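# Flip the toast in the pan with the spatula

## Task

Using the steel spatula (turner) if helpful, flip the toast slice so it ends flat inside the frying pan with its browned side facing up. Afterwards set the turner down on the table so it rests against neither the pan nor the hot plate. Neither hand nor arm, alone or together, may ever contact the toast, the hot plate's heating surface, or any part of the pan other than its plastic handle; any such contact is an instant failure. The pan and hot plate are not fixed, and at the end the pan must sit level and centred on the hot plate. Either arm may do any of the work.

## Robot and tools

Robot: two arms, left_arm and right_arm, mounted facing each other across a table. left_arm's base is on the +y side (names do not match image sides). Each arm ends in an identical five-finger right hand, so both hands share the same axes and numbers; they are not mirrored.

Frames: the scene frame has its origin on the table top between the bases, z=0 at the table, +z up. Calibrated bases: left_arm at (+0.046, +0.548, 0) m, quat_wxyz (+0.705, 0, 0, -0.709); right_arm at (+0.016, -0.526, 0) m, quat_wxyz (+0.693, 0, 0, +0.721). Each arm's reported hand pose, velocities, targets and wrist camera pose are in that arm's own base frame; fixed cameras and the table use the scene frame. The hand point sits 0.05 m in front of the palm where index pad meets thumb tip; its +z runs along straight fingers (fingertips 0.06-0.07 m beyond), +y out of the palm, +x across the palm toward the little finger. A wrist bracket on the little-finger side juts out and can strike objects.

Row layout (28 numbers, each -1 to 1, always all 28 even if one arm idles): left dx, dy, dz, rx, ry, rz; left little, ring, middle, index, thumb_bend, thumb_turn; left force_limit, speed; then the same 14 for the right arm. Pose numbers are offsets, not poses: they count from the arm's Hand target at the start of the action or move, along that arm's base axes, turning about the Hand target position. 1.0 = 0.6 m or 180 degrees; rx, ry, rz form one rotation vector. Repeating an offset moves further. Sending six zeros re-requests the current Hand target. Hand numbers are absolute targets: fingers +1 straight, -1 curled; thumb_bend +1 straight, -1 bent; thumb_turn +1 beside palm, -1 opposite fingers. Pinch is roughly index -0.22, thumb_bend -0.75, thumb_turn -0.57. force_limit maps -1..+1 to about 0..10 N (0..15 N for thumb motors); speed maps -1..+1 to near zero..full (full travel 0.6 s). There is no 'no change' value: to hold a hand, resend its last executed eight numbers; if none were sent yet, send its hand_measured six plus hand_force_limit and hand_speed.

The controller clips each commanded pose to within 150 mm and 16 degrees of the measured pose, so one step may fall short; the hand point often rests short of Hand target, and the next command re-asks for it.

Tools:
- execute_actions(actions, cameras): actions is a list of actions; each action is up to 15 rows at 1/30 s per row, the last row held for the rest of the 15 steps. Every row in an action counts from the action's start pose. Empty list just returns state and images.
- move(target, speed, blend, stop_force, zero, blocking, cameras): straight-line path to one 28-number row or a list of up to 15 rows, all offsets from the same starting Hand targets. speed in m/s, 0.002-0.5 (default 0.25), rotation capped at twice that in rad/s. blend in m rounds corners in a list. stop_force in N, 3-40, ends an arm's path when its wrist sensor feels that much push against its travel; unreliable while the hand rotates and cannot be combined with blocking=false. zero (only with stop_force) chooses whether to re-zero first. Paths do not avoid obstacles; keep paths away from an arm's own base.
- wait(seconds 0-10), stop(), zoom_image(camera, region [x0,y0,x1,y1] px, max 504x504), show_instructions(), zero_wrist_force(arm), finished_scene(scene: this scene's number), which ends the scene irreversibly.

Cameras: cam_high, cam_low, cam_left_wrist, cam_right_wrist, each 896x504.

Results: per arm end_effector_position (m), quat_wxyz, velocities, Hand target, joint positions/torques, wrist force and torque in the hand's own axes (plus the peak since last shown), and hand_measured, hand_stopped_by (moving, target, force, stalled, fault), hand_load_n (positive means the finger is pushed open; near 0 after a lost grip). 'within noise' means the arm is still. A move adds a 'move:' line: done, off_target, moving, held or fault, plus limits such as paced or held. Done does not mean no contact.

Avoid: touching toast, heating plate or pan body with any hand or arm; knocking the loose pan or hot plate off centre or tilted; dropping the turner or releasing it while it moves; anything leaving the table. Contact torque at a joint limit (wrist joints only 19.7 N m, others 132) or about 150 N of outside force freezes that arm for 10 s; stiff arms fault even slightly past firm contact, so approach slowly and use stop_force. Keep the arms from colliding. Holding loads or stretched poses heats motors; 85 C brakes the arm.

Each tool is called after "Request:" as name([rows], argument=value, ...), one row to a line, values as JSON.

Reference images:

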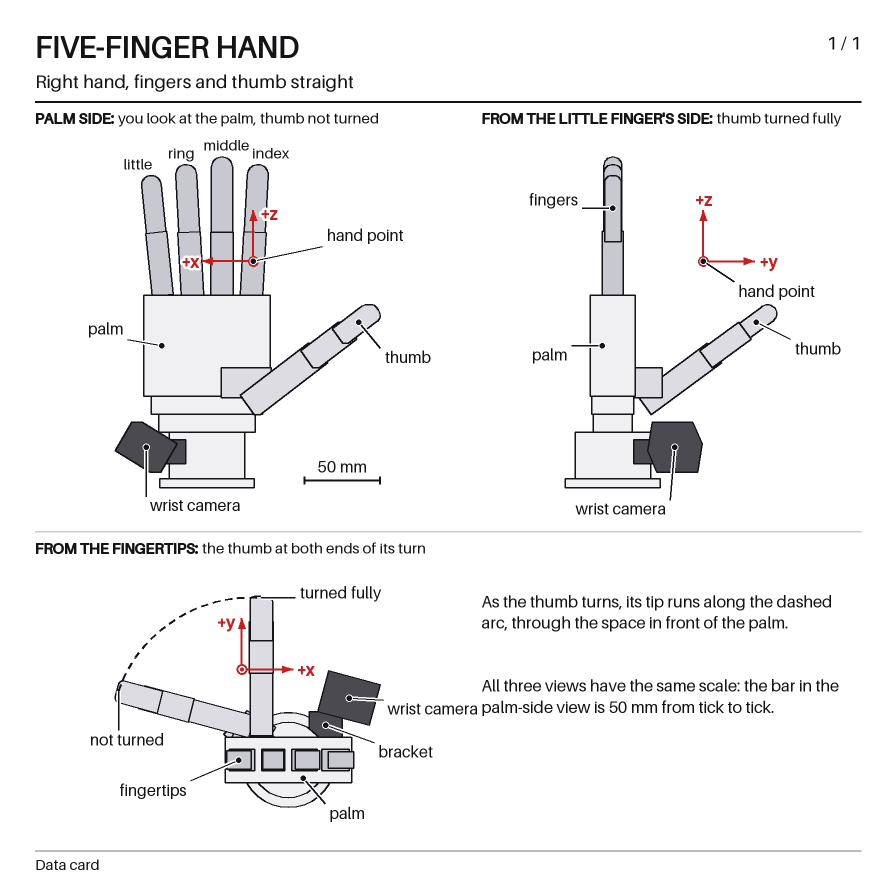

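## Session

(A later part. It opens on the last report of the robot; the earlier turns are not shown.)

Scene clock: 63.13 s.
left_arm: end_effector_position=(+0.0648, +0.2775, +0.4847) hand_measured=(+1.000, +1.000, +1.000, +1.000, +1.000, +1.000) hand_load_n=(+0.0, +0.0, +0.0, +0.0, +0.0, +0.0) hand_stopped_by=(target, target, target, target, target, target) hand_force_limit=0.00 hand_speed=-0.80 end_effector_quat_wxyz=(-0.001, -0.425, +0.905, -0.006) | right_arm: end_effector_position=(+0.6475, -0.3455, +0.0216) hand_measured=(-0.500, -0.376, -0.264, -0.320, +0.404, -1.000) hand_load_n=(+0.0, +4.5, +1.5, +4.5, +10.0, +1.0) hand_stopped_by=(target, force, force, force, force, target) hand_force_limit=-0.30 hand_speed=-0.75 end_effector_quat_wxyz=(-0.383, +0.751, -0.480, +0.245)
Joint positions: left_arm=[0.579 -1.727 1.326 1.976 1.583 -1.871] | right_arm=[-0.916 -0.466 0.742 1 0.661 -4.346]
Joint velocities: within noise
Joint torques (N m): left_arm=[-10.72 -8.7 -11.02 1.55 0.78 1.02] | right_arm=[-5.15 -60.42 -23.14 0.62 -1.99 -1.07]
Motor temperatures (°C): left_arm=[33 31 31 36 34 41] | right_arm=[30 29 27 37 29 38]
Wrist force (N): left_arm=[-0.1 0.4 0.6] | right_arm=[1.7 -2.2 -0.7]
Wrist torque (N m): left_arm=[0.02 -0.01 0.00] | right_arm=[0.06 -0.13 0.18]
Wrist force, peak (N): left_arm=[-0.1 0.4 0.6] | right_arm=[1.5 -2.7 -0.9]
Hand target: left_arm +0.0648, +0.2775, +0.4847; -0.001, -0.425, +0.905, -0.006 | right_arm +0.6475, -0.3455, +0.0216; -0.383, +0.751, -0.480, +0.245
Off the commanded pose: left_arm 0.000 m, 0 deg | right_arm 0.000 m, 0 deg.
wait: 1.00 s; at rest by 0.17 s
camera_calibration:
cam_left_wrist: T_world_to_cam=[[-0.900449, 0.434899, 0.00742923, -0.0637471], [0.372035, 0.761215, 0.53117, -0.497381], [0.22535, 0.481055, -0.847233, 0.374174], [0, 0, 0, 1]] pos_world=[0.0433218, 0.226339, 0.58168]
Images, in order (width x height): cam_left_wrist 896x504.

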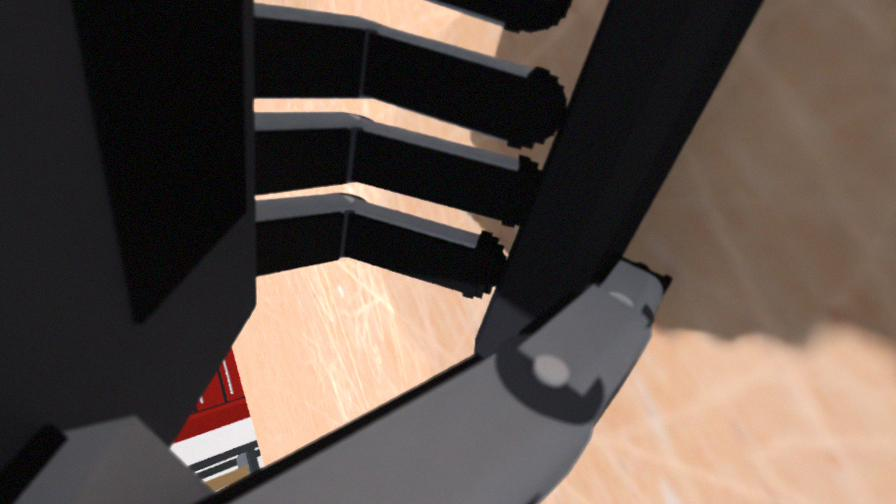

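Request:
execute_actions([
  [[0,0,0,0,0,0,1,1,1,1,1,1,0,-0.8,0,0,0,0,0,0,-0.52,-0.5,-0.46,-0.46,0.26,-1,0.5,-0.88]],
], cameras=["cam_high","cam_left_wrist"])

Request:
wait(seconds=2, cameras=["cam_left_wrist"])

Scene clock: 70.60 s.
left_arm: end_effector_position=(+0.0648, +0.2775, +0.4847) hand_measured=(+1.000, +1.000, +1.000, +1.000, +1.000, +1.000) hand_load_n=(+0.0, +0.0, +0.0, +0.0, +0.0, +0.0) hand_stopped_by=(target, target, target, target, target, target) hand_force_limit=0.00 hand_speed=-0.80 end_effector_quat_wxyz=(-0.001, -0.425, +0.905, -0.006) | right_arm: end_effector_position=(+0.6475, -0.3455, +0.0216) hand_measured=(-0.520, -0.376, -0.282, -0.338, +0.406, -1.000) hand_load_n=(+0.0, +0.0, +8.5, +7.5, +14.0, +0.5) hand_stopped_by=(target, force, force, force, force, target) hand_force_limit=0.50 hand_speed=-0.88 end_effector_quat_wxyz=(-0.383, +0.751, -0.480, +0.245)
Joint positions: left_arm=[0.579 -1.727 1.326 1.976 1.583 -1.871] | right_arm=[-0.916 -0.466 0.742 1 0.661 -4.346]
Joint velocities: within noise
Joint torques (N m): left_arm=[-9.86 -9.81 -11.81 1.66 0.84 1.1] | right_arm=[-5.76 -60.57 -17.8 0.65 0.2 -1.17]
Motor temperatures (°C): left_arm=[33 31 31 36 34 41] | right_arm=[30 29 27 37 29 38]
Wrist force (N): left_arm=[0.0 0.1 -0.1] | right_arm=[1.1 -5.8 -3.6]
Wrist torque (N m): left_arm=[0.02 -0.01 0.00] | right_arm=[-0.09 -0.01 0.16]
Wrist force, peak (N): left_arm=[0.3 0.7 0.2] | right_arm=[1.1 -5.9 -3.7]
Hand target: left_arm +0.0648, +0.2775, +0.4847; -0.001, -0.425, +0.905, -0.006 | right_arm +0.6475, -0.3455, +0.0216; -0.383, +0.751, -0.480, +0.245
Off the commanded pose: left_arm 0.000 m, 0 deg | right_arm 0.000 m, 0 deg.
Step readings (end_effector_position of left_arm | right_arm):
0: (+0.0648, +0.2775, +0.4847) | (+0.6475, -0.3455, +0.0216)
1: (+0.0648, +0.2775, +0.4847) | (+0.6475, -0.3455, +0.0216)
2: (+0.0648, +0.2775, +0.4847) | (+0.6475, -0.3455, +0.0216)
4: (+0.0648, +0.2775, +0.4847) | (+0.6475, -0.3455, +0.0216)
8: (+0.0648, +0.2775, +0.4847) | (+0.6475, -0.3455, +0.0216)
15: (+0.0648, +0.2775, +0.4847) | (+0.6475, -0.3455, +0.0216)
camera_calibration:
cam_left_wrist: T_world_to_cam=[[-0.900449, 0.434899, 0.00742924, -0.0637471], [0.372035, 0.761215, 0.53117, -0.497381], [0.22535, 0.481055, -0.847233, 0.374174], [0, 0, 0, 1]] pos_world=[0.0433218, 0.226339, 0.58168]
Images, in order (width x height): cam_high 896x504, cam_left_wrist 896x504.

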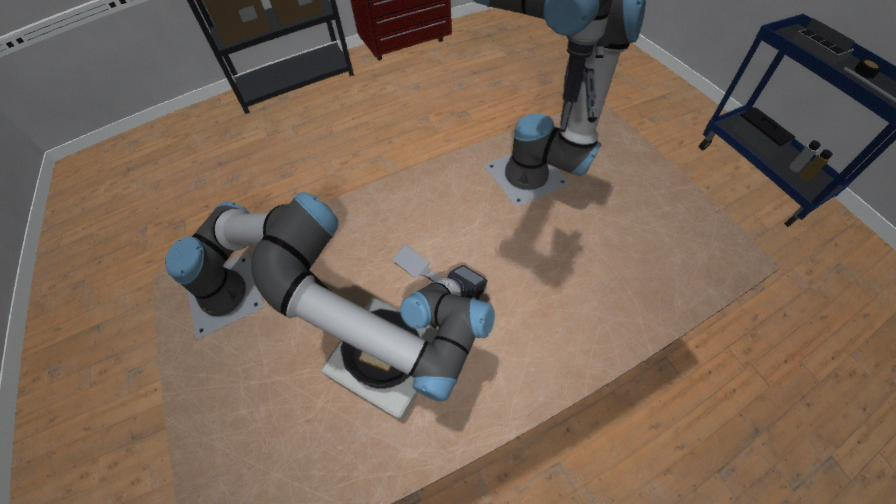

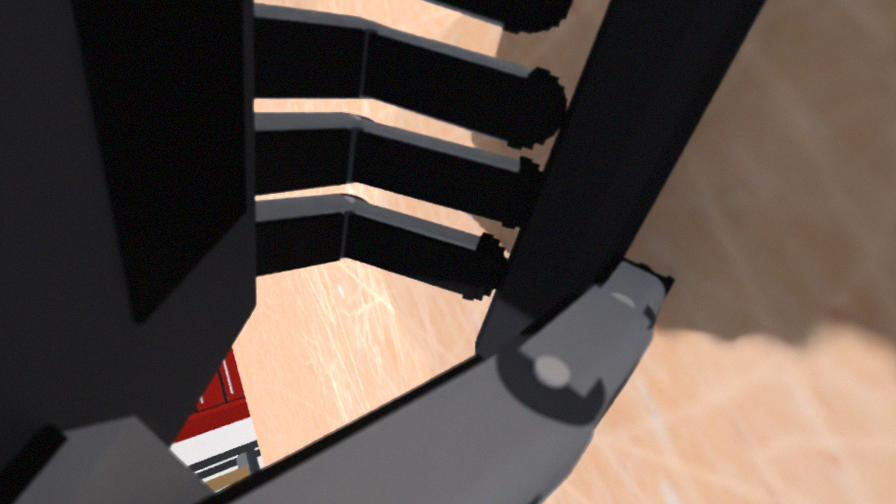

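Scene clock: 72.60 s.
left_arm: end_effector_position=(+0.0648, +0.2775, +0.4847) hand_measured=(+1.000, +1.000, +1.000, +1.000, +1.000, +1.000) hand_load_n=(+0.0, +0.0, +0.0, +0.0, +0.0, +0.0) hand_stopped_by=(target, target, target, target, target, target) hand_force_limit=0.00 hand_speed=-0.80 end_effector_quat_wxyz=(-0.001, -0.425, +0.905, -0.006) | right_arm: end_effector_position=(+0.6475, -0.3455, +0.0216) hand_measured=(-0.520, -0.376, -0.282, -0.338, +0.406, -1.000) hand_load_n=(+0.0, -0.5, +8.0, +7.5, +14.0, +0.0) hand_stopped_by=(target, force, force, force, force, target) hand_force_limit=0.50 hand_speed=-0.88 end_effector_quat_wxyz=(-0.383, +0.751, -0.480, +0.245)
Joint positions: left_arm=[0.579 -1.727 1.326 1.976 1.583 -1.871] | right_arm=[-0.916 -0.466 0.742 1 0.661 -4.346]
Joint velocities: within noise
Joint torques (N m): left_arm=[-10.4 -8.89 -11.17 1.52 0.92 1.11] | right_arm=[-5.61 -61.06 -18.48 0.41 0.18 -1.2]
Motor temperatures (°C): left_arm=[33 31 31 36 34 41] | right_arm=[30 29 27 37 29 38]
Wrist force (N): left_arm=[0.4 0.0 0.2] | right_arm=[1.2 -5.7 -3.5]
Wrist torque (N m): left_arm=[0.00 -0.06 0.02] | right_arm=[-0.09 -0.01 0.15]
Wrist force, peak (N): left_arm=[0.5 0.4 0.1] | right_arm=[1.1 -6.1 -3.7]
Hand target: left_arm +0.0648, +0.2775, +0.4847; -0.001, -0.425, +0.905, -0.006 | right_arm +0.6475, -0.3455, +0.0216; -0.383, +0.751, -0.480, +0.245
Off the commanded pose: left_arm 0.000 m, 0 deg | right_arm 0.000 m, 0 deg.
wait: 2.00 s; at rest by 0.17 s
camera_calibration:
cam_left_wrist: T_world_to_cam=[[-0.900449, 0.434899, 0.00742928, -0.0637471], [0.372035, 0.761215, 0.53117, -0.497381], [0.22535, 0.481055, -0.847233, 0.374174], [0, 0, 0, 1]] pos_world=[0.0433218, 0.226339, 0.58168]
Images, in order (width x height): cam_left_wrist 896x504.

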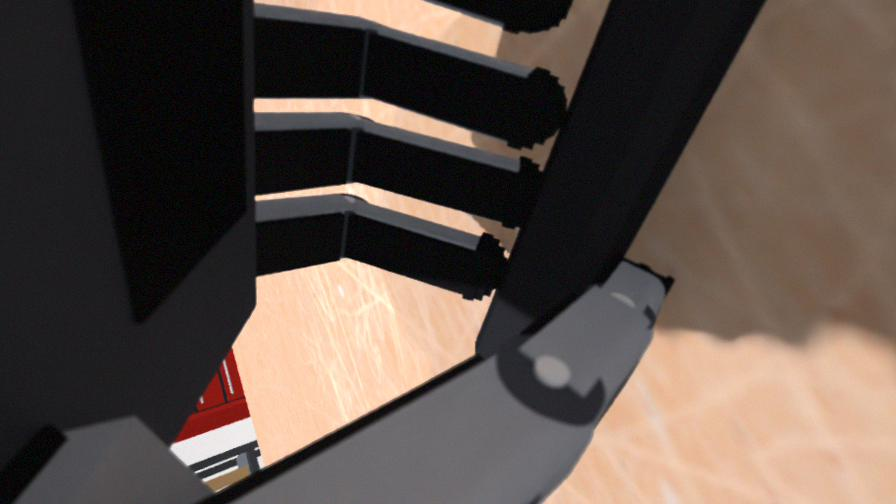

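Request:
execute_actions([
  [[0,0,0,0,0,0,1,1,1,1,1,1,0,-0.8,0,0,0,0,0,0,-0.52,-0.52,-0.5,-0.5,0.22,-1,1.0,-0.9]],
], cameras=[])

Request:
wait(seconds=3, cameras=["cam_left_wrist","cam_low"])

Scene clock: 74.43 s.
left_arm: end_effector_position=(+0.0648, +0.2775, +0.4847) hand_measured=(+1.000, +1.000, +1.000, +1.000, +1.000, +1.000) hand_load_n=(+0.0, +0.0, +0.0, +0.0, +0.0, +0.0) hand_stopped_by=(target, target, target, target, target, target) hand_force_limit=0.00 hand_speed=-0.80 end_effector_quat_wxyz=(-0.001, -0.425, +0.905, -0.006) | right_arm: end_effector_position=(+0.6475, -0.3455, +0.0216) hand_measured=(-0.520, -0.520, -0.290, -0.358, +0.412, -1.000) hand_load_n=(+0.0, +0.0, +7.5, +11.0, +17.0, +0.0) hand_stopped_by=(target, target, force, force, force, target) hand_force_limit=1.00 hand_speed=-0.90 end_effector_quat_wxyz=(-0.383, +0.751, -0.480, +0.245)
Joint positions: left_arm=[0.579 -1.727 1.326 1.976 1.583 -1.871] | right_arm=[-0.916 -0.466 0.742 1 0.661 -4.346]
Joint velocities: within noise
Joint torques (N m): left_arm=[-11.25 -9.42 -11.28 1.57 1.23 1.08] | right_arm=[-5.49 -60.48 -17.95 0.4 0.25 -1.35]
Motor temperatures (°C): left_arm=[33 31 31 36 34 41] | right_arm=[30 29 27 37 29 38]
Wrist force (N): left_arm=[-0.1 0.2 0.2] | right_arm=[1.4 -9.3 -4.7]
Wrist torque (N m): left_arm=[0.01 0.01 0.00] | right_arm=[-0.23 0.06 0.11]
Wrist force, peak (N): left_arm=[0.3 0.5 0.3] | right_arm=[2.5 -12.5 -4.9]
Hand target: left_arm +0.0648, +0.2775, +0.4847; -0.001, -0.425, +0.905, -0.006 | right_arm +0.6475, -0.3455, +0.0216; -0.383, +0.751, -0.480, +0.245
Off the commanded pose: left_arm 0.000 m, 0 deg | right_arm 0.000 m, 0 deg.
Step readings (end_effector_position of left_arm | right_arm):
0: (+0.0648, +0.2775, +0.4847) | (+0.6475, -0.3455, +0.0216)
1: (+0.0648, +0.2775, +0.4847) | (+0.6475, -0.3455, +0.0216)
2: (+0.0648, +0.2775, +0.4847) | (+0.6475, -0.3455, +0.0216)
4: (+0.0648, +0.2775, +0.4847) | (+0.6475, -0.3455, +0.0216)
8: (+0.0648, +0.2775, +0.4847) | (+0.6475, -0.3455, +0.0216)
15: (+0.0648, +0.2775, +0.4847) | (+0.6475, -0.3455, +0.0216)
No camera images: "cameras" was empty.

Scene clock: 77.43 s.
left_arm: end_effector_position=(+0.0648, +0.2775, +0.4847) hand_measured=(+1.000, +1.000, +1.000, +1.000, +1.000, +1.000) hand_load_n=(+0.0, +0.0, +0.0, +0.0, +0.0, +0.0) hand_stopped_by=(target, target, target, target, target, target) hand_force_limit=0.00 hand_speed=-0.80 end_effector_quat_wxyz=(-0.001, -0.425, +0.905, -0.006) | right_arm: end_effector_position=(+0.6475, -0.3455, +0.0216) hand_measured=(-0.520, -0.520, -0.290, -0.358, +0.412, -1.000) hand_load_n=(+0.0, +0.0, +7.5, +11.0, +17.5, +0.0) hand_stopped_by=(target, target, force, force, force, target) hand_force_limit=1.00 hand_speed=-0.90 end_effector_quat_wxyz=(-0.383, +0.751, -0.480, +0.245)
Joint positions: left_arm=[0.579 -1.727 1.326 1.976 1.583 -1.871] | right_arm=[-0.916 -0.466 0.742 1 0.661 -4.346]
Joint velocities: within noise
Joint torques (N m): left_arm=[-10.94 -9.17 -12.15 1.31 0.87 1.41] | right_arm=[-5.56 -61.35 -17.76 0.34 0.36 -1.19]
Motor temperatures (°C): left_arm=[33 31 31 36 34 41] | right_arm=[30 29 27 37 29 38]
Wrist force (N): left_arm=[-0.1 0.2 0.2] | right_arm=[1.8 -9.1 -4.3]
Wrist torque (N m): left_arm=[0.01 0.01 0.00] | right_arm=[-0.23 0.04 0.12]
Wrist force, peak (N): left_arm=[0.3 0.5 0.1] | right_arm=[1.5 -9.6 -4.9]
Hand target: left_arm +0.0648, +0.2775, +0.4847; -0.001, -0.425, +0.905, -0.006 | right_arm +0.6475, -0.3455, +0.0216; -0.383, +0.751, -0.480, +0.245
Off the commanded pose: left_arm 0.000 m, 0 deg | right_arm 0.000 m, 0 deg.
wait: 3.00 s; at rest by 0.17 s
camera_calibration:
cam_left_wrist: T_world_to_cam=[[-0.900449, 0.434899, 0.0074292, -0.0637471], [0.372035, 0.761215, 0.53117, -0.497381], [0.22535, 0.481055, -0.847233, 0.374174], [0, 0, 0, 1]] pos_world=[0.0433218, 0.226339, 0.58168]
Images, in order (width x height): cam_low 896x504, cam_left_wrist 896x504.

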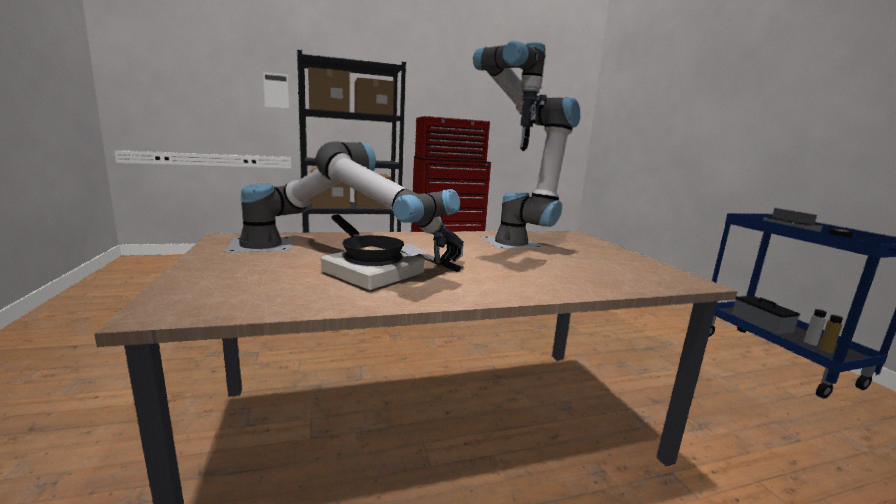

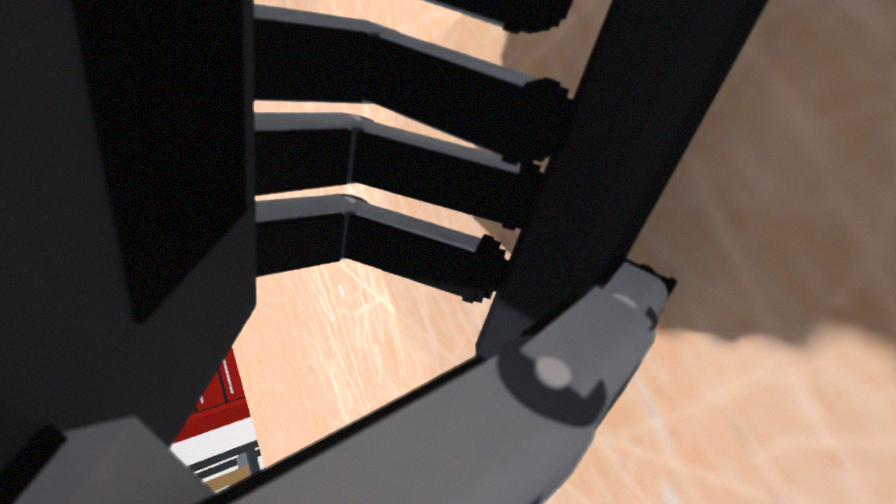

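Request:
move(target=[0,0,0,0,0,0,1,1,1,1,1,1,0,-0.8,0,0,0.28,0,0,0,-0.52,-0.52,-0.5,-0.5,0.22,-1,1.0,-0.9], speed=0.1, cameras=["cam_high","cam_left_wrist","cam_low"])

Scene clock: 80.30 s.
left_arm: end_effector_position=(+0.0648, +0.2775, +0.4847) hand_measured=(+1.000, +1.000, +1.000, +1.000, +1.000, +1.000) hand_load_n=(+0.0, -0.5, +0.0, +0.0, +0.0, +0.0) hand_stopped_by=(target, target, target, target, target, target) hand_force_limit=0.00 hand_speed=-0.80 end_effector_quat_wxyz=(-0.001, -0.425, +0.905, -0.006) | right_arm: end_effector_position=(+0.6475, -0.3456, +0.1895) hand_measured=(-0.520, -0.520, -0.290, -0.358, +0.412, -1.000) hand_load_n=(+0.0, -4.5, +9.0, +4.0, +18.0, +0.0) hand_stopped_by=(target, target, force, force, force, target) hand_force_limit=1.00 hand_speed=-0.90 end_effector_quat_wxyz=(-0.383, +0.751, -0.480, +0.245)
Joint positions: left_arm=[0.579 -1.727 1.326 1.976 1.583 -1.871] | right_arm=[-0.916 -0.53 0.437 1.37 0.661 -4.346]
Joint velocities: within noise
Joint torques (N m): left_arm=[-9.83 -8.53 -11.59 1.5 1.26 1.46] | right_arm=[-2.87 -72.66 -20.15 0.73 -0.6 -0.46]
Motor temperatures (°C): left_arm=[33 31 31 36 34 40] | right_arm=[30 29 27 37 29 38]
Wrist force (N): left_arm=[0.0 0.3 0.1] | right_arm=[0.7 1.0 1.1]
Wrist torque (N m): left_arm=[0.03 -0.01 0.01] | right_arm=[0.20 0.03 0.06]
Wrist force, peak (N): left_arm=[0.5 0.3 0.4] | right_arm=[1.3 -9.7 -4.9]
Hand target: left_arm +0.0648, +0.2775, +0.4847; -0.001, -0.425, +0.905, -0.006 | right_arm +0.6475, -0.3455, +0.1896; -0.383, +0.751, -0.480, +0.245
Off the commanded pose: left_arm 0.000 m, 0 deg | right_arm 0.000 m, 0 deg.
move: done
camera_calibration:
cam_left_wrist: T_world_to_cam=[[-0.900449, 0.434899, 0.00742941, -0.0637472], [0.372035, 0.761215, 0.53117, -0.497381], [0.22535, 0.481055, -0.847233, 0.374174], [0, 0, 0, 1]] pos_world=[0.0433218, 0.226339, 0.58168]
Images, in order (width x height): cam_high 896x504, cam_low 896x504, cam_left_wrist 896x504.

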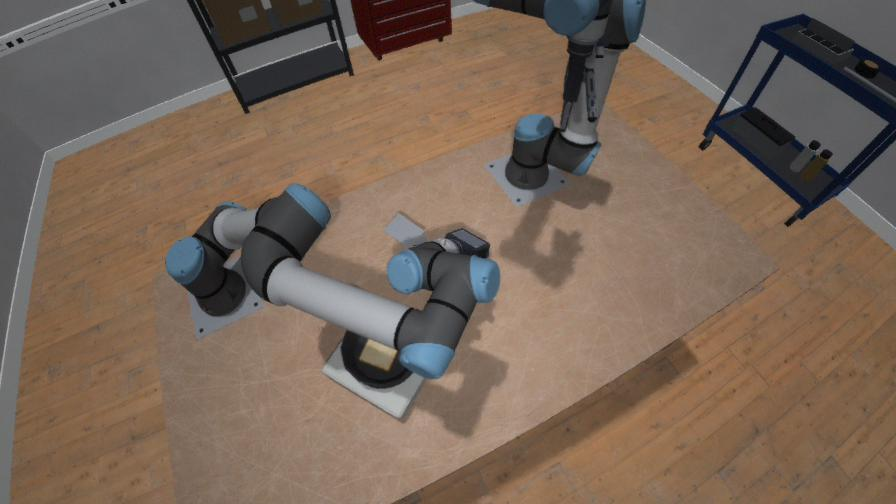

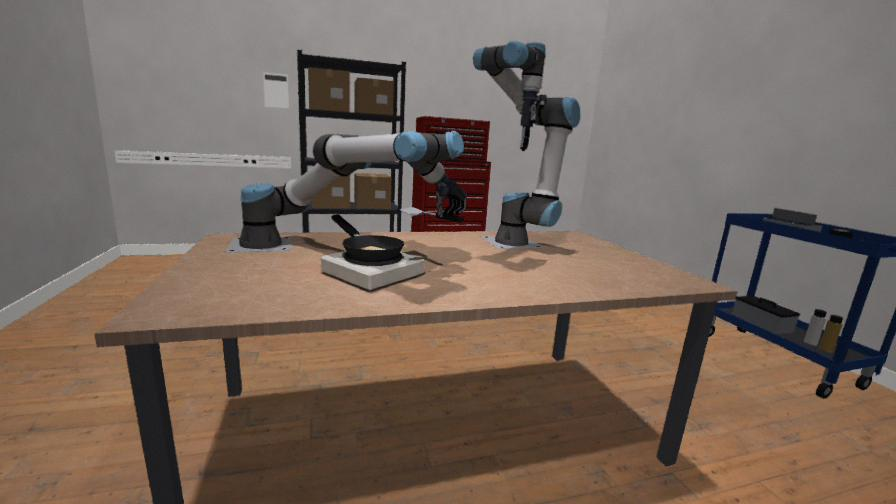

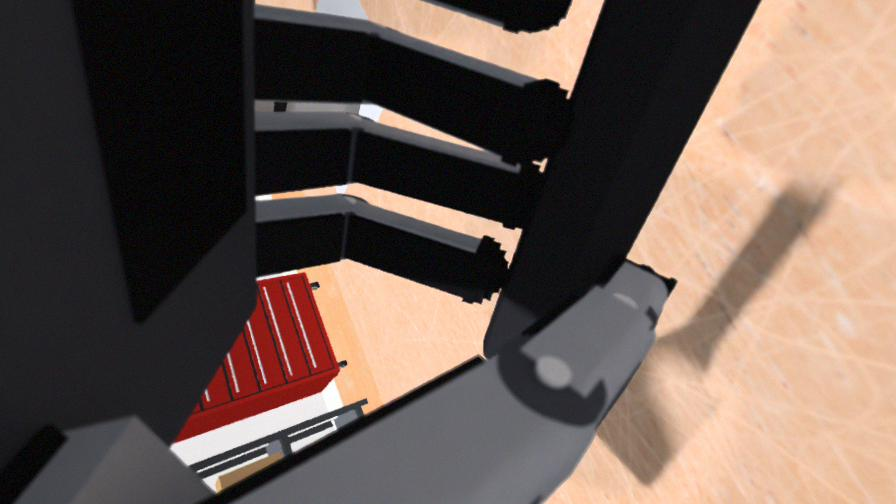

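Request:
execute_actions([
  [[0,0,0,0,0,0,1,1,1,1,1,1,0,-0.8,0,0,0,0,0,0,-0.52,-0.5,-0.47,-0.46,0.23,-1,1.0,-0.9]],
], cameras=[])

Request:
wait(seconds=2, cameras=["cam_left_wrist"])

Scene clock: 82.23 s.
left_arm: end_effector_position=(+0.0648, +0.2775, +0.4847) hand_measured=(+1.000, +1.000, +1.000, +1.000, +1.000, +1.000) hand_load_n=(+0.0, +0.0, +0.0, +0.0, +0.0, +0.0) hand_stopped_by=(target, target, target, target, target, target) hand_force_limit=0.00 hand_speed=-0.80 end_effector_quat_wxyz=(-0.001, -0.425, +0.905, -0.006) | right_arm: end_effector_position=(+0.6475, -0.3455, +0.1896) hand_measured=(-0.520, -0.502, -0.294, -0.384, +0.414, -1.000) hand_load_n=(+0.0, -9.0, +11.0, +9.5, +21.0, -4.5) hand_stopped_by=(target, target, force, force, force, target) hand_force_limit=1.00 hand_speed=-0.90 end_effector_quat_wxyz=(-0.383, +0.751, -0.480, +0.245)
Joint positions: left_arm=[0.579 -1.727 1.326 1.976 1.583 -1.871] | right_arm=[-0.916 -0.531 0.437 1.37 0.661 -4.346]
Joint velocities: within noise
Joint torques (N m): left_arm=[-9.72 -9.38 -11.62 1.44 1.26 1.56] | right_arm=[2.76 -68.4 -17.33 2.9 -0.63 1.31]
Motor temperatures (°C): left_arm=[33 31 31 36 34 40] | right_arm=[30 29 27 37 29 38]
Wrist force (N): left_arm=[0.3 0.3 0.0] | right_arm=[0.9 0.9 0.7]
Wrist torque (N m): left_arm=[0.04 -0.05 0.02] | right_arm=[0.21 0.00 0.08]
Wrist force, peak (N): left_arm=[0.3 0.5 0.3] | right_arm=[1.1 1.0 0.9]
Hand target: left_arm +0.0648, +0.2775, +0.4847; -0.001, -0.425, +0.905, -0.006 | right_arm +0.6475, -0.3455, +0.1896; -0.383, +0.751, -0.480, +0.245
Off the commanded pose: left_arm 0.000 m, 0 deg | right_arm 0.000 m, 0 deg.
Step readings (end_effector_position of left_arm | right_arm):
0: (+0.0648, +0.2775, +0.4847) | (+0.6475, -0.3456, +0.1896)
1: (+0.0648, +0.2775, +0.4847) | (+0.6475, -0.3456, +0.1896)
2: (+0.0648, +0.2775, +0.4847) | (+0.6475, -0.3456, +0.1896)
4: (+0.0648, +0.2775, +0.4847) | (+0.6475, -0.3456, +0.1896)
8: (+0.0648, +0.2775, +0.4847) | (+0.6475, -0.3456, +0.1896)
15: (+0.0648, +0.2775, +0.4847) | (+0.6475, -0.3455, +0.1896)
No camera images: "cameras" was empty.

Scene clock: 84.23 s.
left_arm: end_effector_position=(+0.0648, +0.2775, +0.4847) hand_measured=(+1.000, +1.000, +1.000, +1.000, +1.000, +1.000) hand_load_n=(+0.0, +0.0, +0.0, +0.0, +0.0, +0.0) hand_stopped_by=(target, target, target, target, target, target) hand_force_limit=0.00 hand_speed=-0.80 end_effector_quat_wxyz=(-0.001, -0.425, +0.905, -0.006) | right_arm: end_effector_position=(+0.6475, -0.3455, +0.1896) hand_measured=(-0.520, -0.502, -0.294, -0.384, +0.414, -1.000) hand_load_n=(+0.0, -9.0, +11.0, +9.5, +21.0, -4.5) hand_stopped_by=(target, target, force, force, force, target) hand_force_limit=1.00 hand_speed=-0.90 end_effector_quat_wxyz=(-0.383, +0.751, -0.480, +0.245)
Joint positions: left_arm=[0.579 -1.727 1.326 1.976 1.583 -1.871] | right_arm=[-0.916 -0.531 0.437 1.37 0.661 -4.346]
Joint velocities: within noise
Joint torques (N m): left_arm=[-9.41 -9.34 -11.01 1.77 1.19 1.52] | right_arm=[2.43 -65.75 -18.1 0.58 -0.98 0.93]
Motor temperatures (°C): left_arm=[33 31 31 36 34 40] | right_arm=[30 29 27 37 29 38]
Wrist force (N): left_arm=[0.1 0.4 -0.2] | right_arm=[0.9 1.0 0.7]
Wrist torque (N m): left_arm=[0.07 0.00 0.01] | right_arm=[0.22 0.00 0.08]
Wrist force, peak (N): left_arm=[0.5 0.6 -0.1] | right_arm=[1.1 1.0 0.7]
Hand target: left_arm +0.0648, +0.2775, +0.4847; -0.001, -0.425, +0.905, -0.006 | right_arm +0.6475, -0.3455, +0.1896; -0.383, +0.751, -0.480, +0.245
Off the commanded pose: left_arm 0.000 m, 0 deg | right_arm 0.000 m, 0 deg.
wait: 2.00 s; at rest by 0.17 s
camera_calibration:
cam_left_wrist: T_world_to_cam=[[-0.900449, 0.434899, 0.00742888, -0.0637468], [0.372034, 0.761216, 0.53117, -0.497381], [0.22535, 0.481055, -0.847233, 0.374174], [0, 0, 0, 1]] pos_world=[0.0433219, 0.226339, 0.58168]
Images, in order (width x height): cam_left_wrist 896x504.

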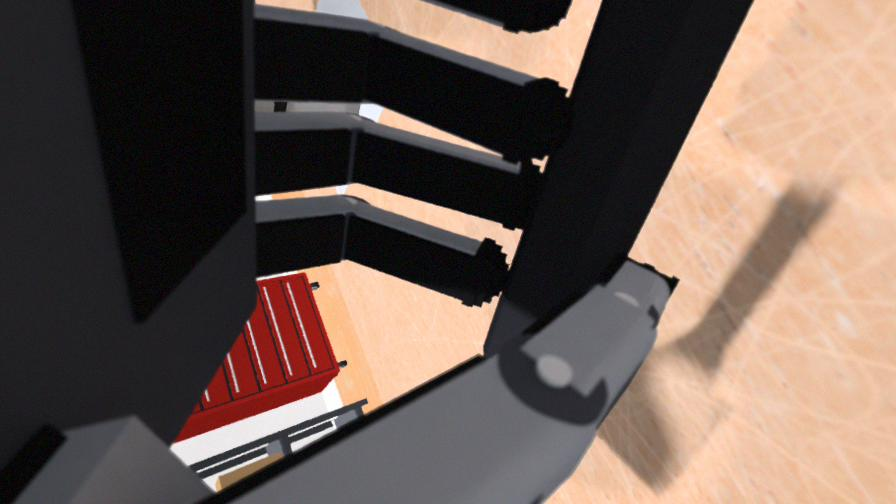

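Request:
execute_actions([
  [[0,0,0,0,0,0,1,1,1,1,1,1,0,-0.8,0,0,0,0,0,0,-0.52,-0.54,-0.45,-0.48,0.21,-1,1.0,-0.85]],
], cameras=[])

Request:
wait(seconds=2, cameras=["cam_left_wrist"])

Request:
zoom_image(camera="cam_left_wrist", region=[250, 0, 750, 340])

Scene clock: 86.63 s.
left_arm: end_effector_position=(+0.0648, +0.2775, +0.4847) hand_measured=(+1.000, +1.000, +1.000, +1.000, +1.000, +1.000) hand_load_n=(+0.0, +0.0, +0.0, +0.0, +0.0, +0.0) hand_stopped_by=(target, target, target, target, target, target) hand_force_limit=0.00 hand_speed=-0.80 end_effector_quat_wxyz=(-0.001, -0.425, +0.905, -0.006) | right_arm: end_effector_position=(+0.6475, -0.3455, +0.1896) hand_measured=(-0.520, -0.540, -0.294, -0.390, +0.414, -1.000) hand_load_n=(+0.0, -1.0, +3.5, +8.0, +22.5, -0.5) hand_stopped_by=(target, target, force, force, force, target) hand_force_limit=1.00 hand_speed=-0.85 end_effector_quat_wxyz=(-0.383, +0.751, -0.480, +0.245)
Joint positions: left_arm=[0.579 -1.727 1.326 1.976 1.583 -1.871] | right_arm=[-0.916 -0.531 0.437 1.37 0.661 -4.346]
Joint velocities: within noise
Joint torques (N m): left_arm=[-11.22 -9.4 -10.82 1.7 1.01 1.94] | right_arm=[2.37 -63.21 -17.63 0.41 -1.27 0.66]
Motor temperatures (°C): left_arm=[33 31 31 36 34 40] | right_arm=[30 29 27 37 29 38]
Wrist force (N): left_arm=[0.1 0.0 0.2] | right_arm=[0.8 1.0 0.7]
Wrist torque (N m): left_arm=[-0.02 -0.02 0.01] | right_arm=[0.21 0.01 0.07]
Wrist force, peak (N): left_arm=[0.2 0.5 0.4] | right_arm=[0.9 1.0 1.2]
Hand target: left_arm +0.0648, +0.2775, +0.4847; -0.001, -0.425, +0.905, -0.006 | right_arm +0.6475, -0.3455, +0.1896; -0.383, +0.751, -0.480, +0.245
Off the commanded pose: left_arm 0.000 m, 0 deg | right_arm 0.000 m, 0 deg.
Step readings (end_effector_position of left_arm | right_arm):
0: (+0.0648, +0.2775, +0.4847) | (+0.6475, -0.3455, +0.1896)
1: (+0.0648, +0.2775, +0.4847) | (+0.6475, -0.3455, +0.1896)
2: (+0.0648, +0.2775, +0.4847) | (+0.6475, -0.3455, +0.1896)
4: (+0.0648, +0.2775, +0.4847) | (+0.6475, -0.3455, +0.1896)
8: (+0.0648, +0.2775, +0.4847) | (+0.6475, -0.3455, +0.1896)
15: (+0.0648, +0.2775, +0.4847) | (+0.6475, -0.3455, +0.1896)
No camera images: "cameras" was empty.

Scene clock: 88.63 s.
left_arm: end_effector_position=(+0.0648, +0.2775, +0.4847) hand_measured=(+1.000, +1.000, +1.000, +1.000, +1.000, +1.000) hand_load_n=(+0.0, +0.0, +0.0, +0.0, +0.0, +0.0) hand_stopped_by=(target, target, target, target, target, target) hand_force_limit=0.00 hand_speed=-0.80 end_effector_quat_wxyz=(-0.001, -0.425, +0.905, -0.006) | right_arm: end_effector_position=(+0.6475, -0.3455, +0.1896) hand_measured=(-0.520, -0.540, -0.294, -0.390, +0.414, -1.000) hand_load_n=(+0.0, -1.0, +3.5, +8.0, +22.5, -0.5) hand_stopped_by=(target, target, force, force, force, target) hand_force_limit=1.00 hand_speed=-0.85 end_effector_quat_wxyz=(-0.383, +0.751, -0.480, +0.245)
Joint positions: left_arm=[0.579 -1.727 1.326 1.976 1.583 -1.871] | right_arm=[-0.916 -0.531 0.437 1.37 0.661 -4.346]
Joint velocities: within noise
Joint torques (N m): left_arm=[-9.58 -8.24 -11.73 1.75 1.05 1.92] | right_arm=[2.47 -62.34 -16.16 0.61 -1.8 0.56]
Motor temperatures (°C): left_arm=[33 31 31 36 34 40] | right_arm=[30 29 27 37 29 38]
Wrist force (N): left_arm=[0.1 0.4 0.1] | right_arm=[0.8 0.8 0.8]
Wrist torque (N m): left_arm=[0.06 -0.02 0.02] | right_arm=[0.19 0.01 0.07]
Wrist force, peak (N): left_arm=[0.6 0.4 0.2] | right_arm=[0.7 1.2 0.9]
Hand target: left_arm +0.0648, +0.2775, +0.4847; -0.001, -0.425, +0.905, -0.006 | right_arm +0.6475, -0.3455, +0.1896; -0.383, +0.751, -0.480, +0.245
Off the commanded pose: left_arm 0.000 m, 0 deg | right_arm 0.000 m, 0 deg.
wait: 2.00 s; at rest by 0.17 s
camera_calibration:
cam_left_wrist: T_world_to_cam=[[-0.900449, 0.434899, 0.00742896, -0.0637468], [0.372034, 0.761216, 0.53117, -0.497381], [0.22535, 0.481055, -0.847233, 0.374174], [0, 0, 0, 1]] pos_world=[0.0433218, 0.226339, 0.58168]
Images, in order (width x height): cam_left_wrist 896x504.

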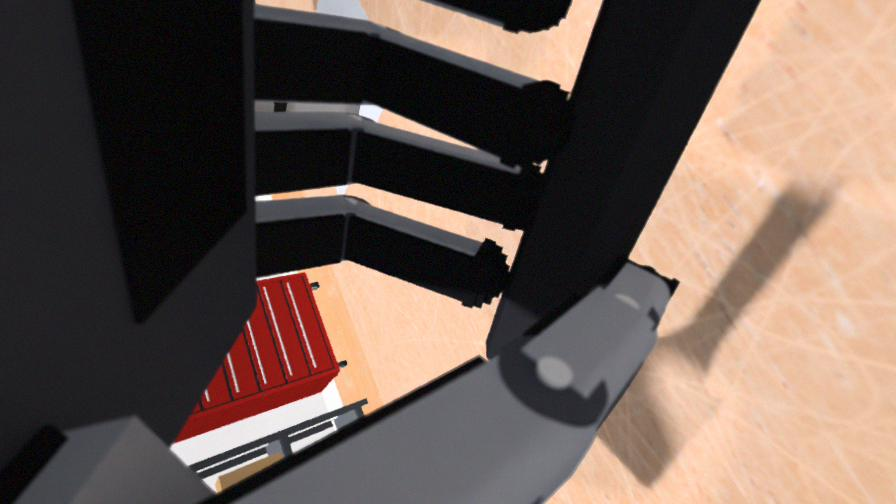

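Scaled by 1.008 from the camera's 896x504 image, which has a finer 1280x720 frame.

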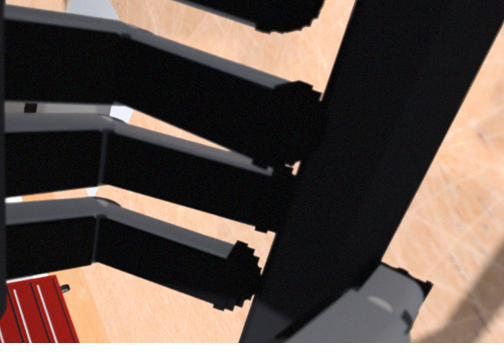

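Request:
move([
  [0,0,0,0,0,0,1,1,1,1,1,1,0,-0.8,-0.1,0,0.384,0,0,0,-0.52,-0.54,-0.45,-0.48,0.21,-1,1.0,-0.85],
  [0,0,0,0,0,0,1,1,1,1,1,1,0,-0.8,-0.749,-0.429,0.384,0,0,-0.372,-0.52,-0.54,-0.45,-0.48,0.21,-1,1.0,-0.85],
], speed=0.28, blend=0.05, cameras=["cam_high","cam_low","cam_left_wrist"])

Scene clock: 95.53 s.
left_arm: end_effector_position=(+0.0648, +0.2775, +0.4847) hand_measured=(+1.000, +1.000, +1.000, +1.000, +1.000, +1.000) hand_load_n=(+0.0, +0.0, +0.0, +0.0, +0.0, +0.0) hand_stopped_by=(target, target, target, target, target, target) hand_force_limit=0.00 hand_speed=-0.80 end_effector_quat_wxyz=(-0.001, -0.425, +0.905, -0.006) | right_arm: end_effector_position=(+0.1982, -0.6029, +0.4200) hand_measured=(-0.520, -0.540, -0.294, -0.390, +0.414, -1.000) hand_load_n=(+0.0, -1.5, +4.5, +7.0, +22.5, -0.5) hand_stopped_by=(target, target, force, force, force, target) hand_force_limit=1.00 hand_speed=-0.85 end_effector_quat_wxyz=(+0.184, -0.361, +0.814, -0.415)
Joint positions: left_arm=[0.579 -1.727 1.326 1.976 1.583 -1.871] | right_arm=[-1.728 -1.041 0.659 1.307 0.826 -3.874]
Joint velocities: within noise
Joint torques (N m): left_arm=[-9.65 -8.67 -12.02 1.54 1.1 1.95] | right_arm=[-3.55 -53.72 -16.47 3.98 -2.31 1.21]
Motor temperatures (°C): left_arm=[33 31 31 36 34 40] | right_arm=[30 29 27 37 29 38]
Wrist force (N): left_arm=[0.0 0.1 0.3] | right_arm=[0.8 1.0 0.5]
Wrist torque (N m): left_arm=[-0.01 0.00 0.00] | right_arm=[0.22 -0.03 0.08]
Wrist force, peak (N): left_arm=[0.5 0.5 0.1] | right_arm=[1.2 2.9 2.6]
Hand target: left_arm +0.0648, +0.2775, +0.4847; -0.001, -0.425, +0.905, -0.006 | right_arm +0.1981, -0.6029, +0.4200; +0.184, -0.361, +0.814, -0.415
Off the commanded pose: left_arm 0.000 m, 0 deg | right_arm 0.000 m, 0 deg.
elbow stopped short (right arm): the move would have taken joint 3 (elbow) straighter than the controller allows.
move: done
camera_calibration:
cam_left_wrist: T_world_to_cam=[[-0.900449, 0.434899, 0.00742892, -0.0637468], [0.372035, 0.761216, 0.53117, -0.497381], [0.22535, 0.481055, -0.847233, 0.374174], [0, 0, 0, 1]] pos_world=[0.0433219, 0.226339, 0.58168]
Images, in order (width x height): cam_high 896x504, cam_low 896x504, cam_left_wrist 896x504.

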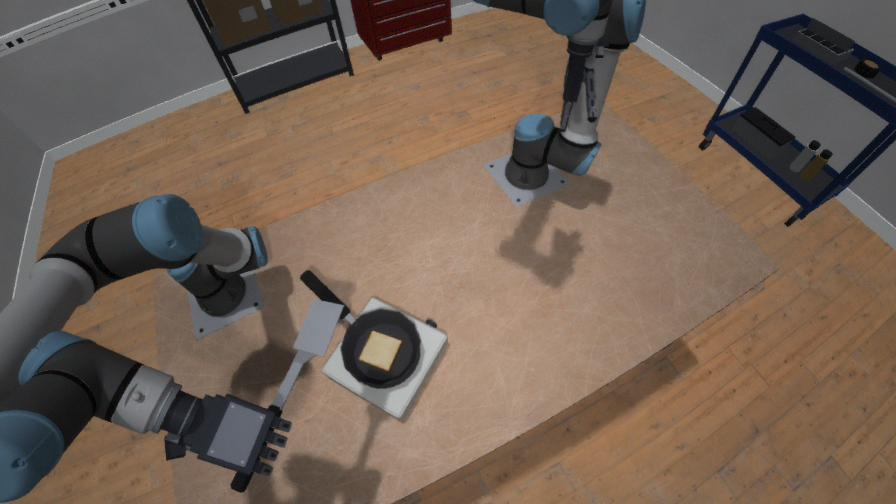

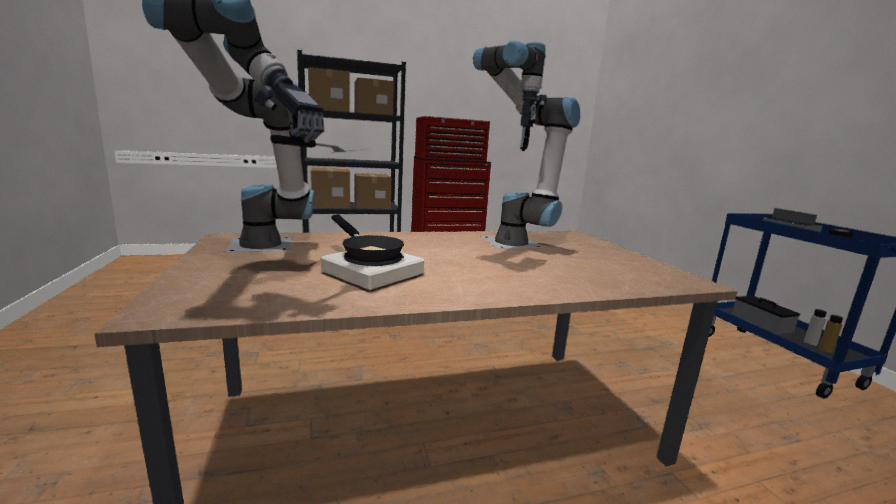

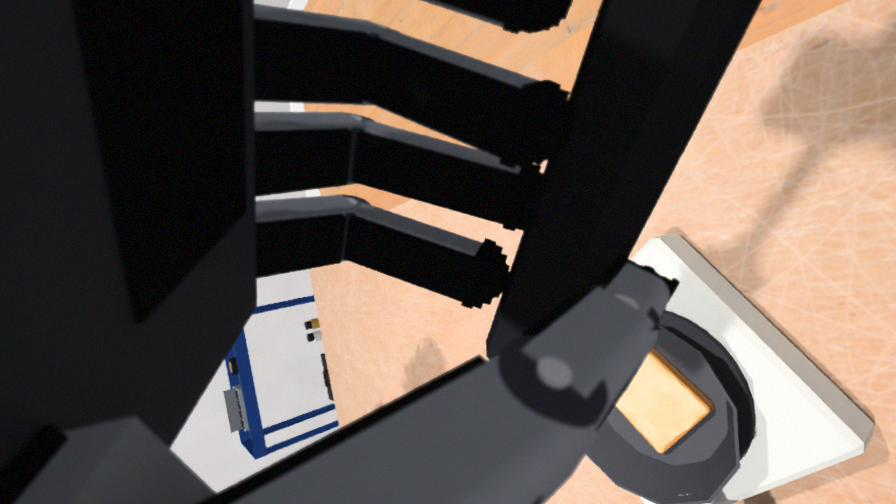

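Request:
move(target=[0.5437,0.1245,-0.1688,0.0529,-0.0664,-0.2831,1,1,1,1,1,1,0,-0.8,0,0,0,0,0,0,-0.52,-0.54,-0.45,-0.48,0.21,-1,1.0,-0.85], speed=0.3, cameras=["cam_high","cam_right_wrist"])

Scene clock: 99.20 s.
left_arm: end_effector_position=(+0.3908, +0.3523, +0.3835) hand_measured=(+1.000, +1.000, +1.000, +1.000, +1.000, +1.000) hand_load_n=(+0.0, +0.0, +0.0, +0.0, +0.0, +0.0) hand_stopped_by=(target, target, target, target, target, target) hand_force_limit=0.00 hand_speed=-0.80 end_effector_quat_wxyz=(+0.121, +0.008, +0.992, +0.025) | right_arm: end_effector_position=(+0.1981, -0.6029, +0.4200) hand_measured=(-0.520, -0.540, -0.294, -0.390, +0.414, -1.000) hand_load_n=(+0.0, -1.5, +5.0, +7.0, +22.5, +0.0) hand_stopped_by=(target, target, force, force, force, target) hand_force_limit=1.00 hand_speed=-0.85 end_effector_quat_wxyz=(+0.184, -0.361, +0.814, -0.415)
Joint positions: left_arm=[0.423 -1.337 1.174 1.491 1.627 -1.139] | right_arm=[-1.728 -1.041 0.659 1.307 0.826 -3.874]
Joint velocities: within noise
Joint torques (N m): left_arm=[-9.39 -26.77 -13.83 1.56 -0.75 2.28] | right_arm=[-7.91 -53.37 -17.23 -0.13 -0.4 1.32]
Motor temperatures (°C): left_arm=[33 31 31 36 34 40] | right_arm=[30 29 27 37 29 38]
Wrist force (N): left_arm=[1.1 -0.2 0.1] | right_arm=[0.8 0.7 0.6]
Wrist torque (N m): left_arm=[0.00 -0.11 0.04] | right_arm=[0.18 -0.03 0.06]
Wrist force, peak (N): left_arm=[1.3 0.9 -0.7] | right_arm=[1.1 1.1 0.6]
Hand target: left_arm +0.3910, +0.3522, +0.3834; +0.121, +0.008, +0.992, +0.025 | right_arm +0.1981, -0.6029, +0.4200; +0.184, -0.361, +0.814, -0.415
Off the commanded pose: left_arm 0.000 m, 0 deg | right_arm 0.000 m, 0 deg.
move: done
camera_calibration:
cam_right_wrist: T_world_to_cam=[[-0.567138, 0.211811, -0.795921, 0.583805], [0.164443, 0.976029, 0.142566, 0.501131], [0.80704, -0.0500291, -0.588374, 0.170504], [0, 0, 0, 1]] pos_world=[0.111087, -0.604245, 0.493538]
Images, in order (width x height): cam_high 896x504, cam_right_wrist 896x504.

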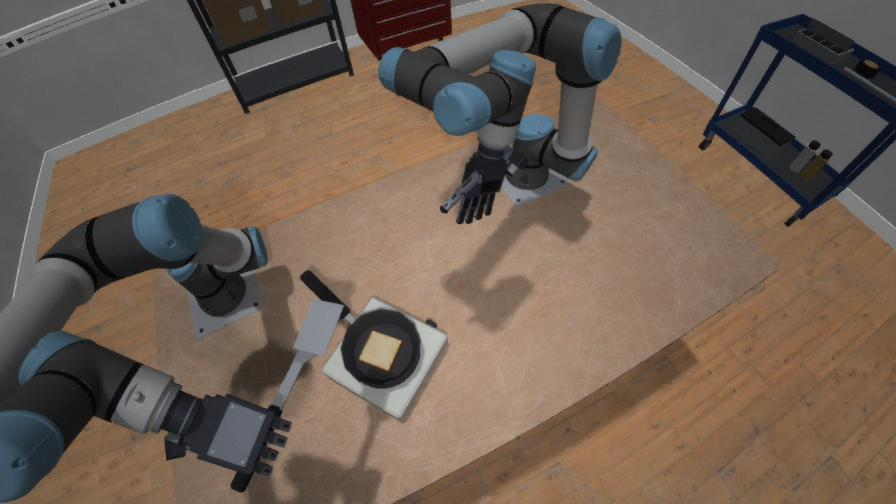

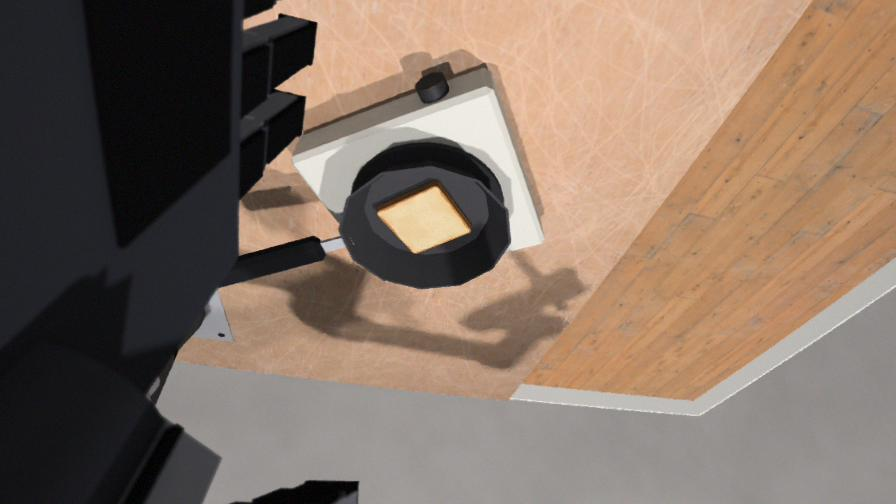

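Request:
wait(seconds=0.1, cameras=["cam_left_wrist","cam_right_wrist"])

Request:
zoom_image(camera="cam_right_wrist", region=[280, 120, 560, 300])

Scene clock: 100.93 s.
left_arm: end_effector_position=(+0.3910, +0.3522, +0.3834) hand_measured=(+1.000, +1.000, +1.000, +1.000, +1.000, +1.000) hand_load_n=(+0.0, +0.0, +0.0, +0.0, +0.0, +0.0) hand_stopped_by=(target, target, target, target, target, target) hand_force_limit=0.00 hand_speed=-0.80 end_effector_quat_wxyz=(+0.121, +0.008, +0.992, +0.025) | right_arm: end_effector_position=(+0.1981, -0.6029, +0.4200) hand_measured=(-0.520, -0.540, -0.294, -0.390, +0.414, -1.000) hand_load_n=(+0.0, -1.5, +4.5, +7.0, +22.5, -0.5) hand_stopped_by=(target, target, force, force, force, target) hand_force_limit=1.00 hand_speed=-0.85 end_effector_quat_wxyz=(+0.184, -0.361, +0.814, -0.415)
Joint positions: left_arm=[0.422 -1.337 1.174 1.491 1.627 -1.139] | right_arm=[-1.728 -1.041 0.659 1.307 0.826 -3.874]
Joint velocities: within noise
Joint torques (N m): left_arm=[-11.14 -27.3 -13.66 0.89 -1.09 2.14] | right_arm=[-8.63 -53.22 -16.91 -0.08 -0.23 1.39]
Motor temperatures (°C): left_arm=[33 31 31 36 34 40] | right_arm=[30 29 27 37 29 38]
Wrist force (N): left_arm=[0.9 -0.3 0.2] | right_arm=[0.7 1.0 0.4]
Wrist torque (N m): left_arm=[-0.03 -0.07 0.01] | right_arm=[0.23 -0.01 0.07]
Wrist force, peak (N): left_arm=[1.3 -0.5 0.1] | right_arm=[0.9 1.2 0.7]
Hand target: left_arm +0.3910, +0.3522, +0.3834; +0.121, +0.008, +0.992, +0.025 | right_arm +0.1981, -0.6029, +0.4200; +0.184, -0.361, +0.814, -0.415
Off the commanded pose: left_arm 0.000 m, 0 deg | right_arm 0.000 m, 0 deg.
wait: 0.10 s; at rest from the start
camera_calibration:
cam_left_wrist: T_world_to_cam=[[-0.226255, 0.974043, 0.00695432, -0.255036], [0.667138, 0.149756, 0.729726, -0.59796], [0.709744, 0.169744, -0.683704, 0.0364777], [0, 0, 0, 1]] pos_world=[0.315328, 0.331772, 0.46306]
cam_right_wrist: T_world_to_cam=[[-0.567138, 0.211811, -0.795921, 0.583804], [0.164443, 0.976029, 0.142567, 0.501131], [0.80704, -0.0500288, -0.588374, 0.170504], [0, 0, 0, 1]] pos_world=[0.111087, -0.604245, 0.493538]
Images, in order (width x height): cam_left_wrist 896x504, cam_right_wrist 896x504.

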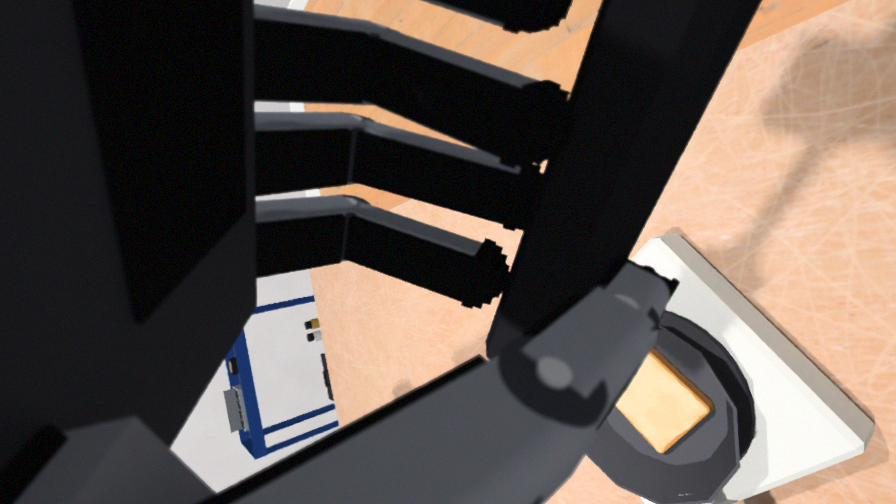

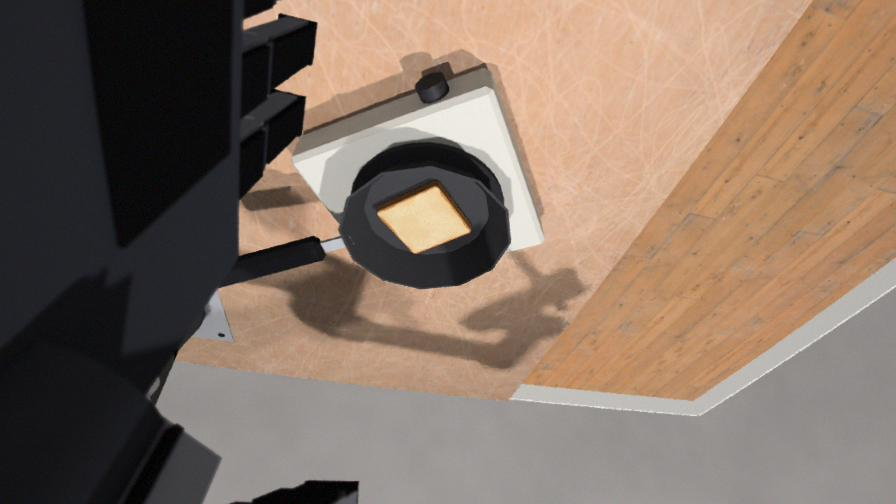

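Scaled by 1.800 from the camera's 896x504 image, which has a finer 1280x720 frame.

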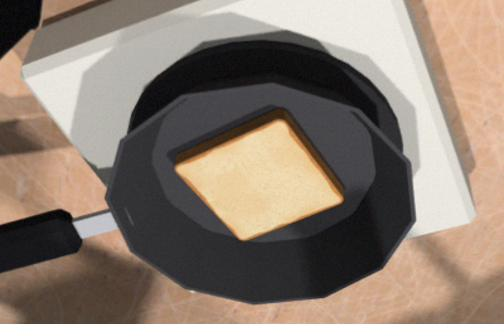

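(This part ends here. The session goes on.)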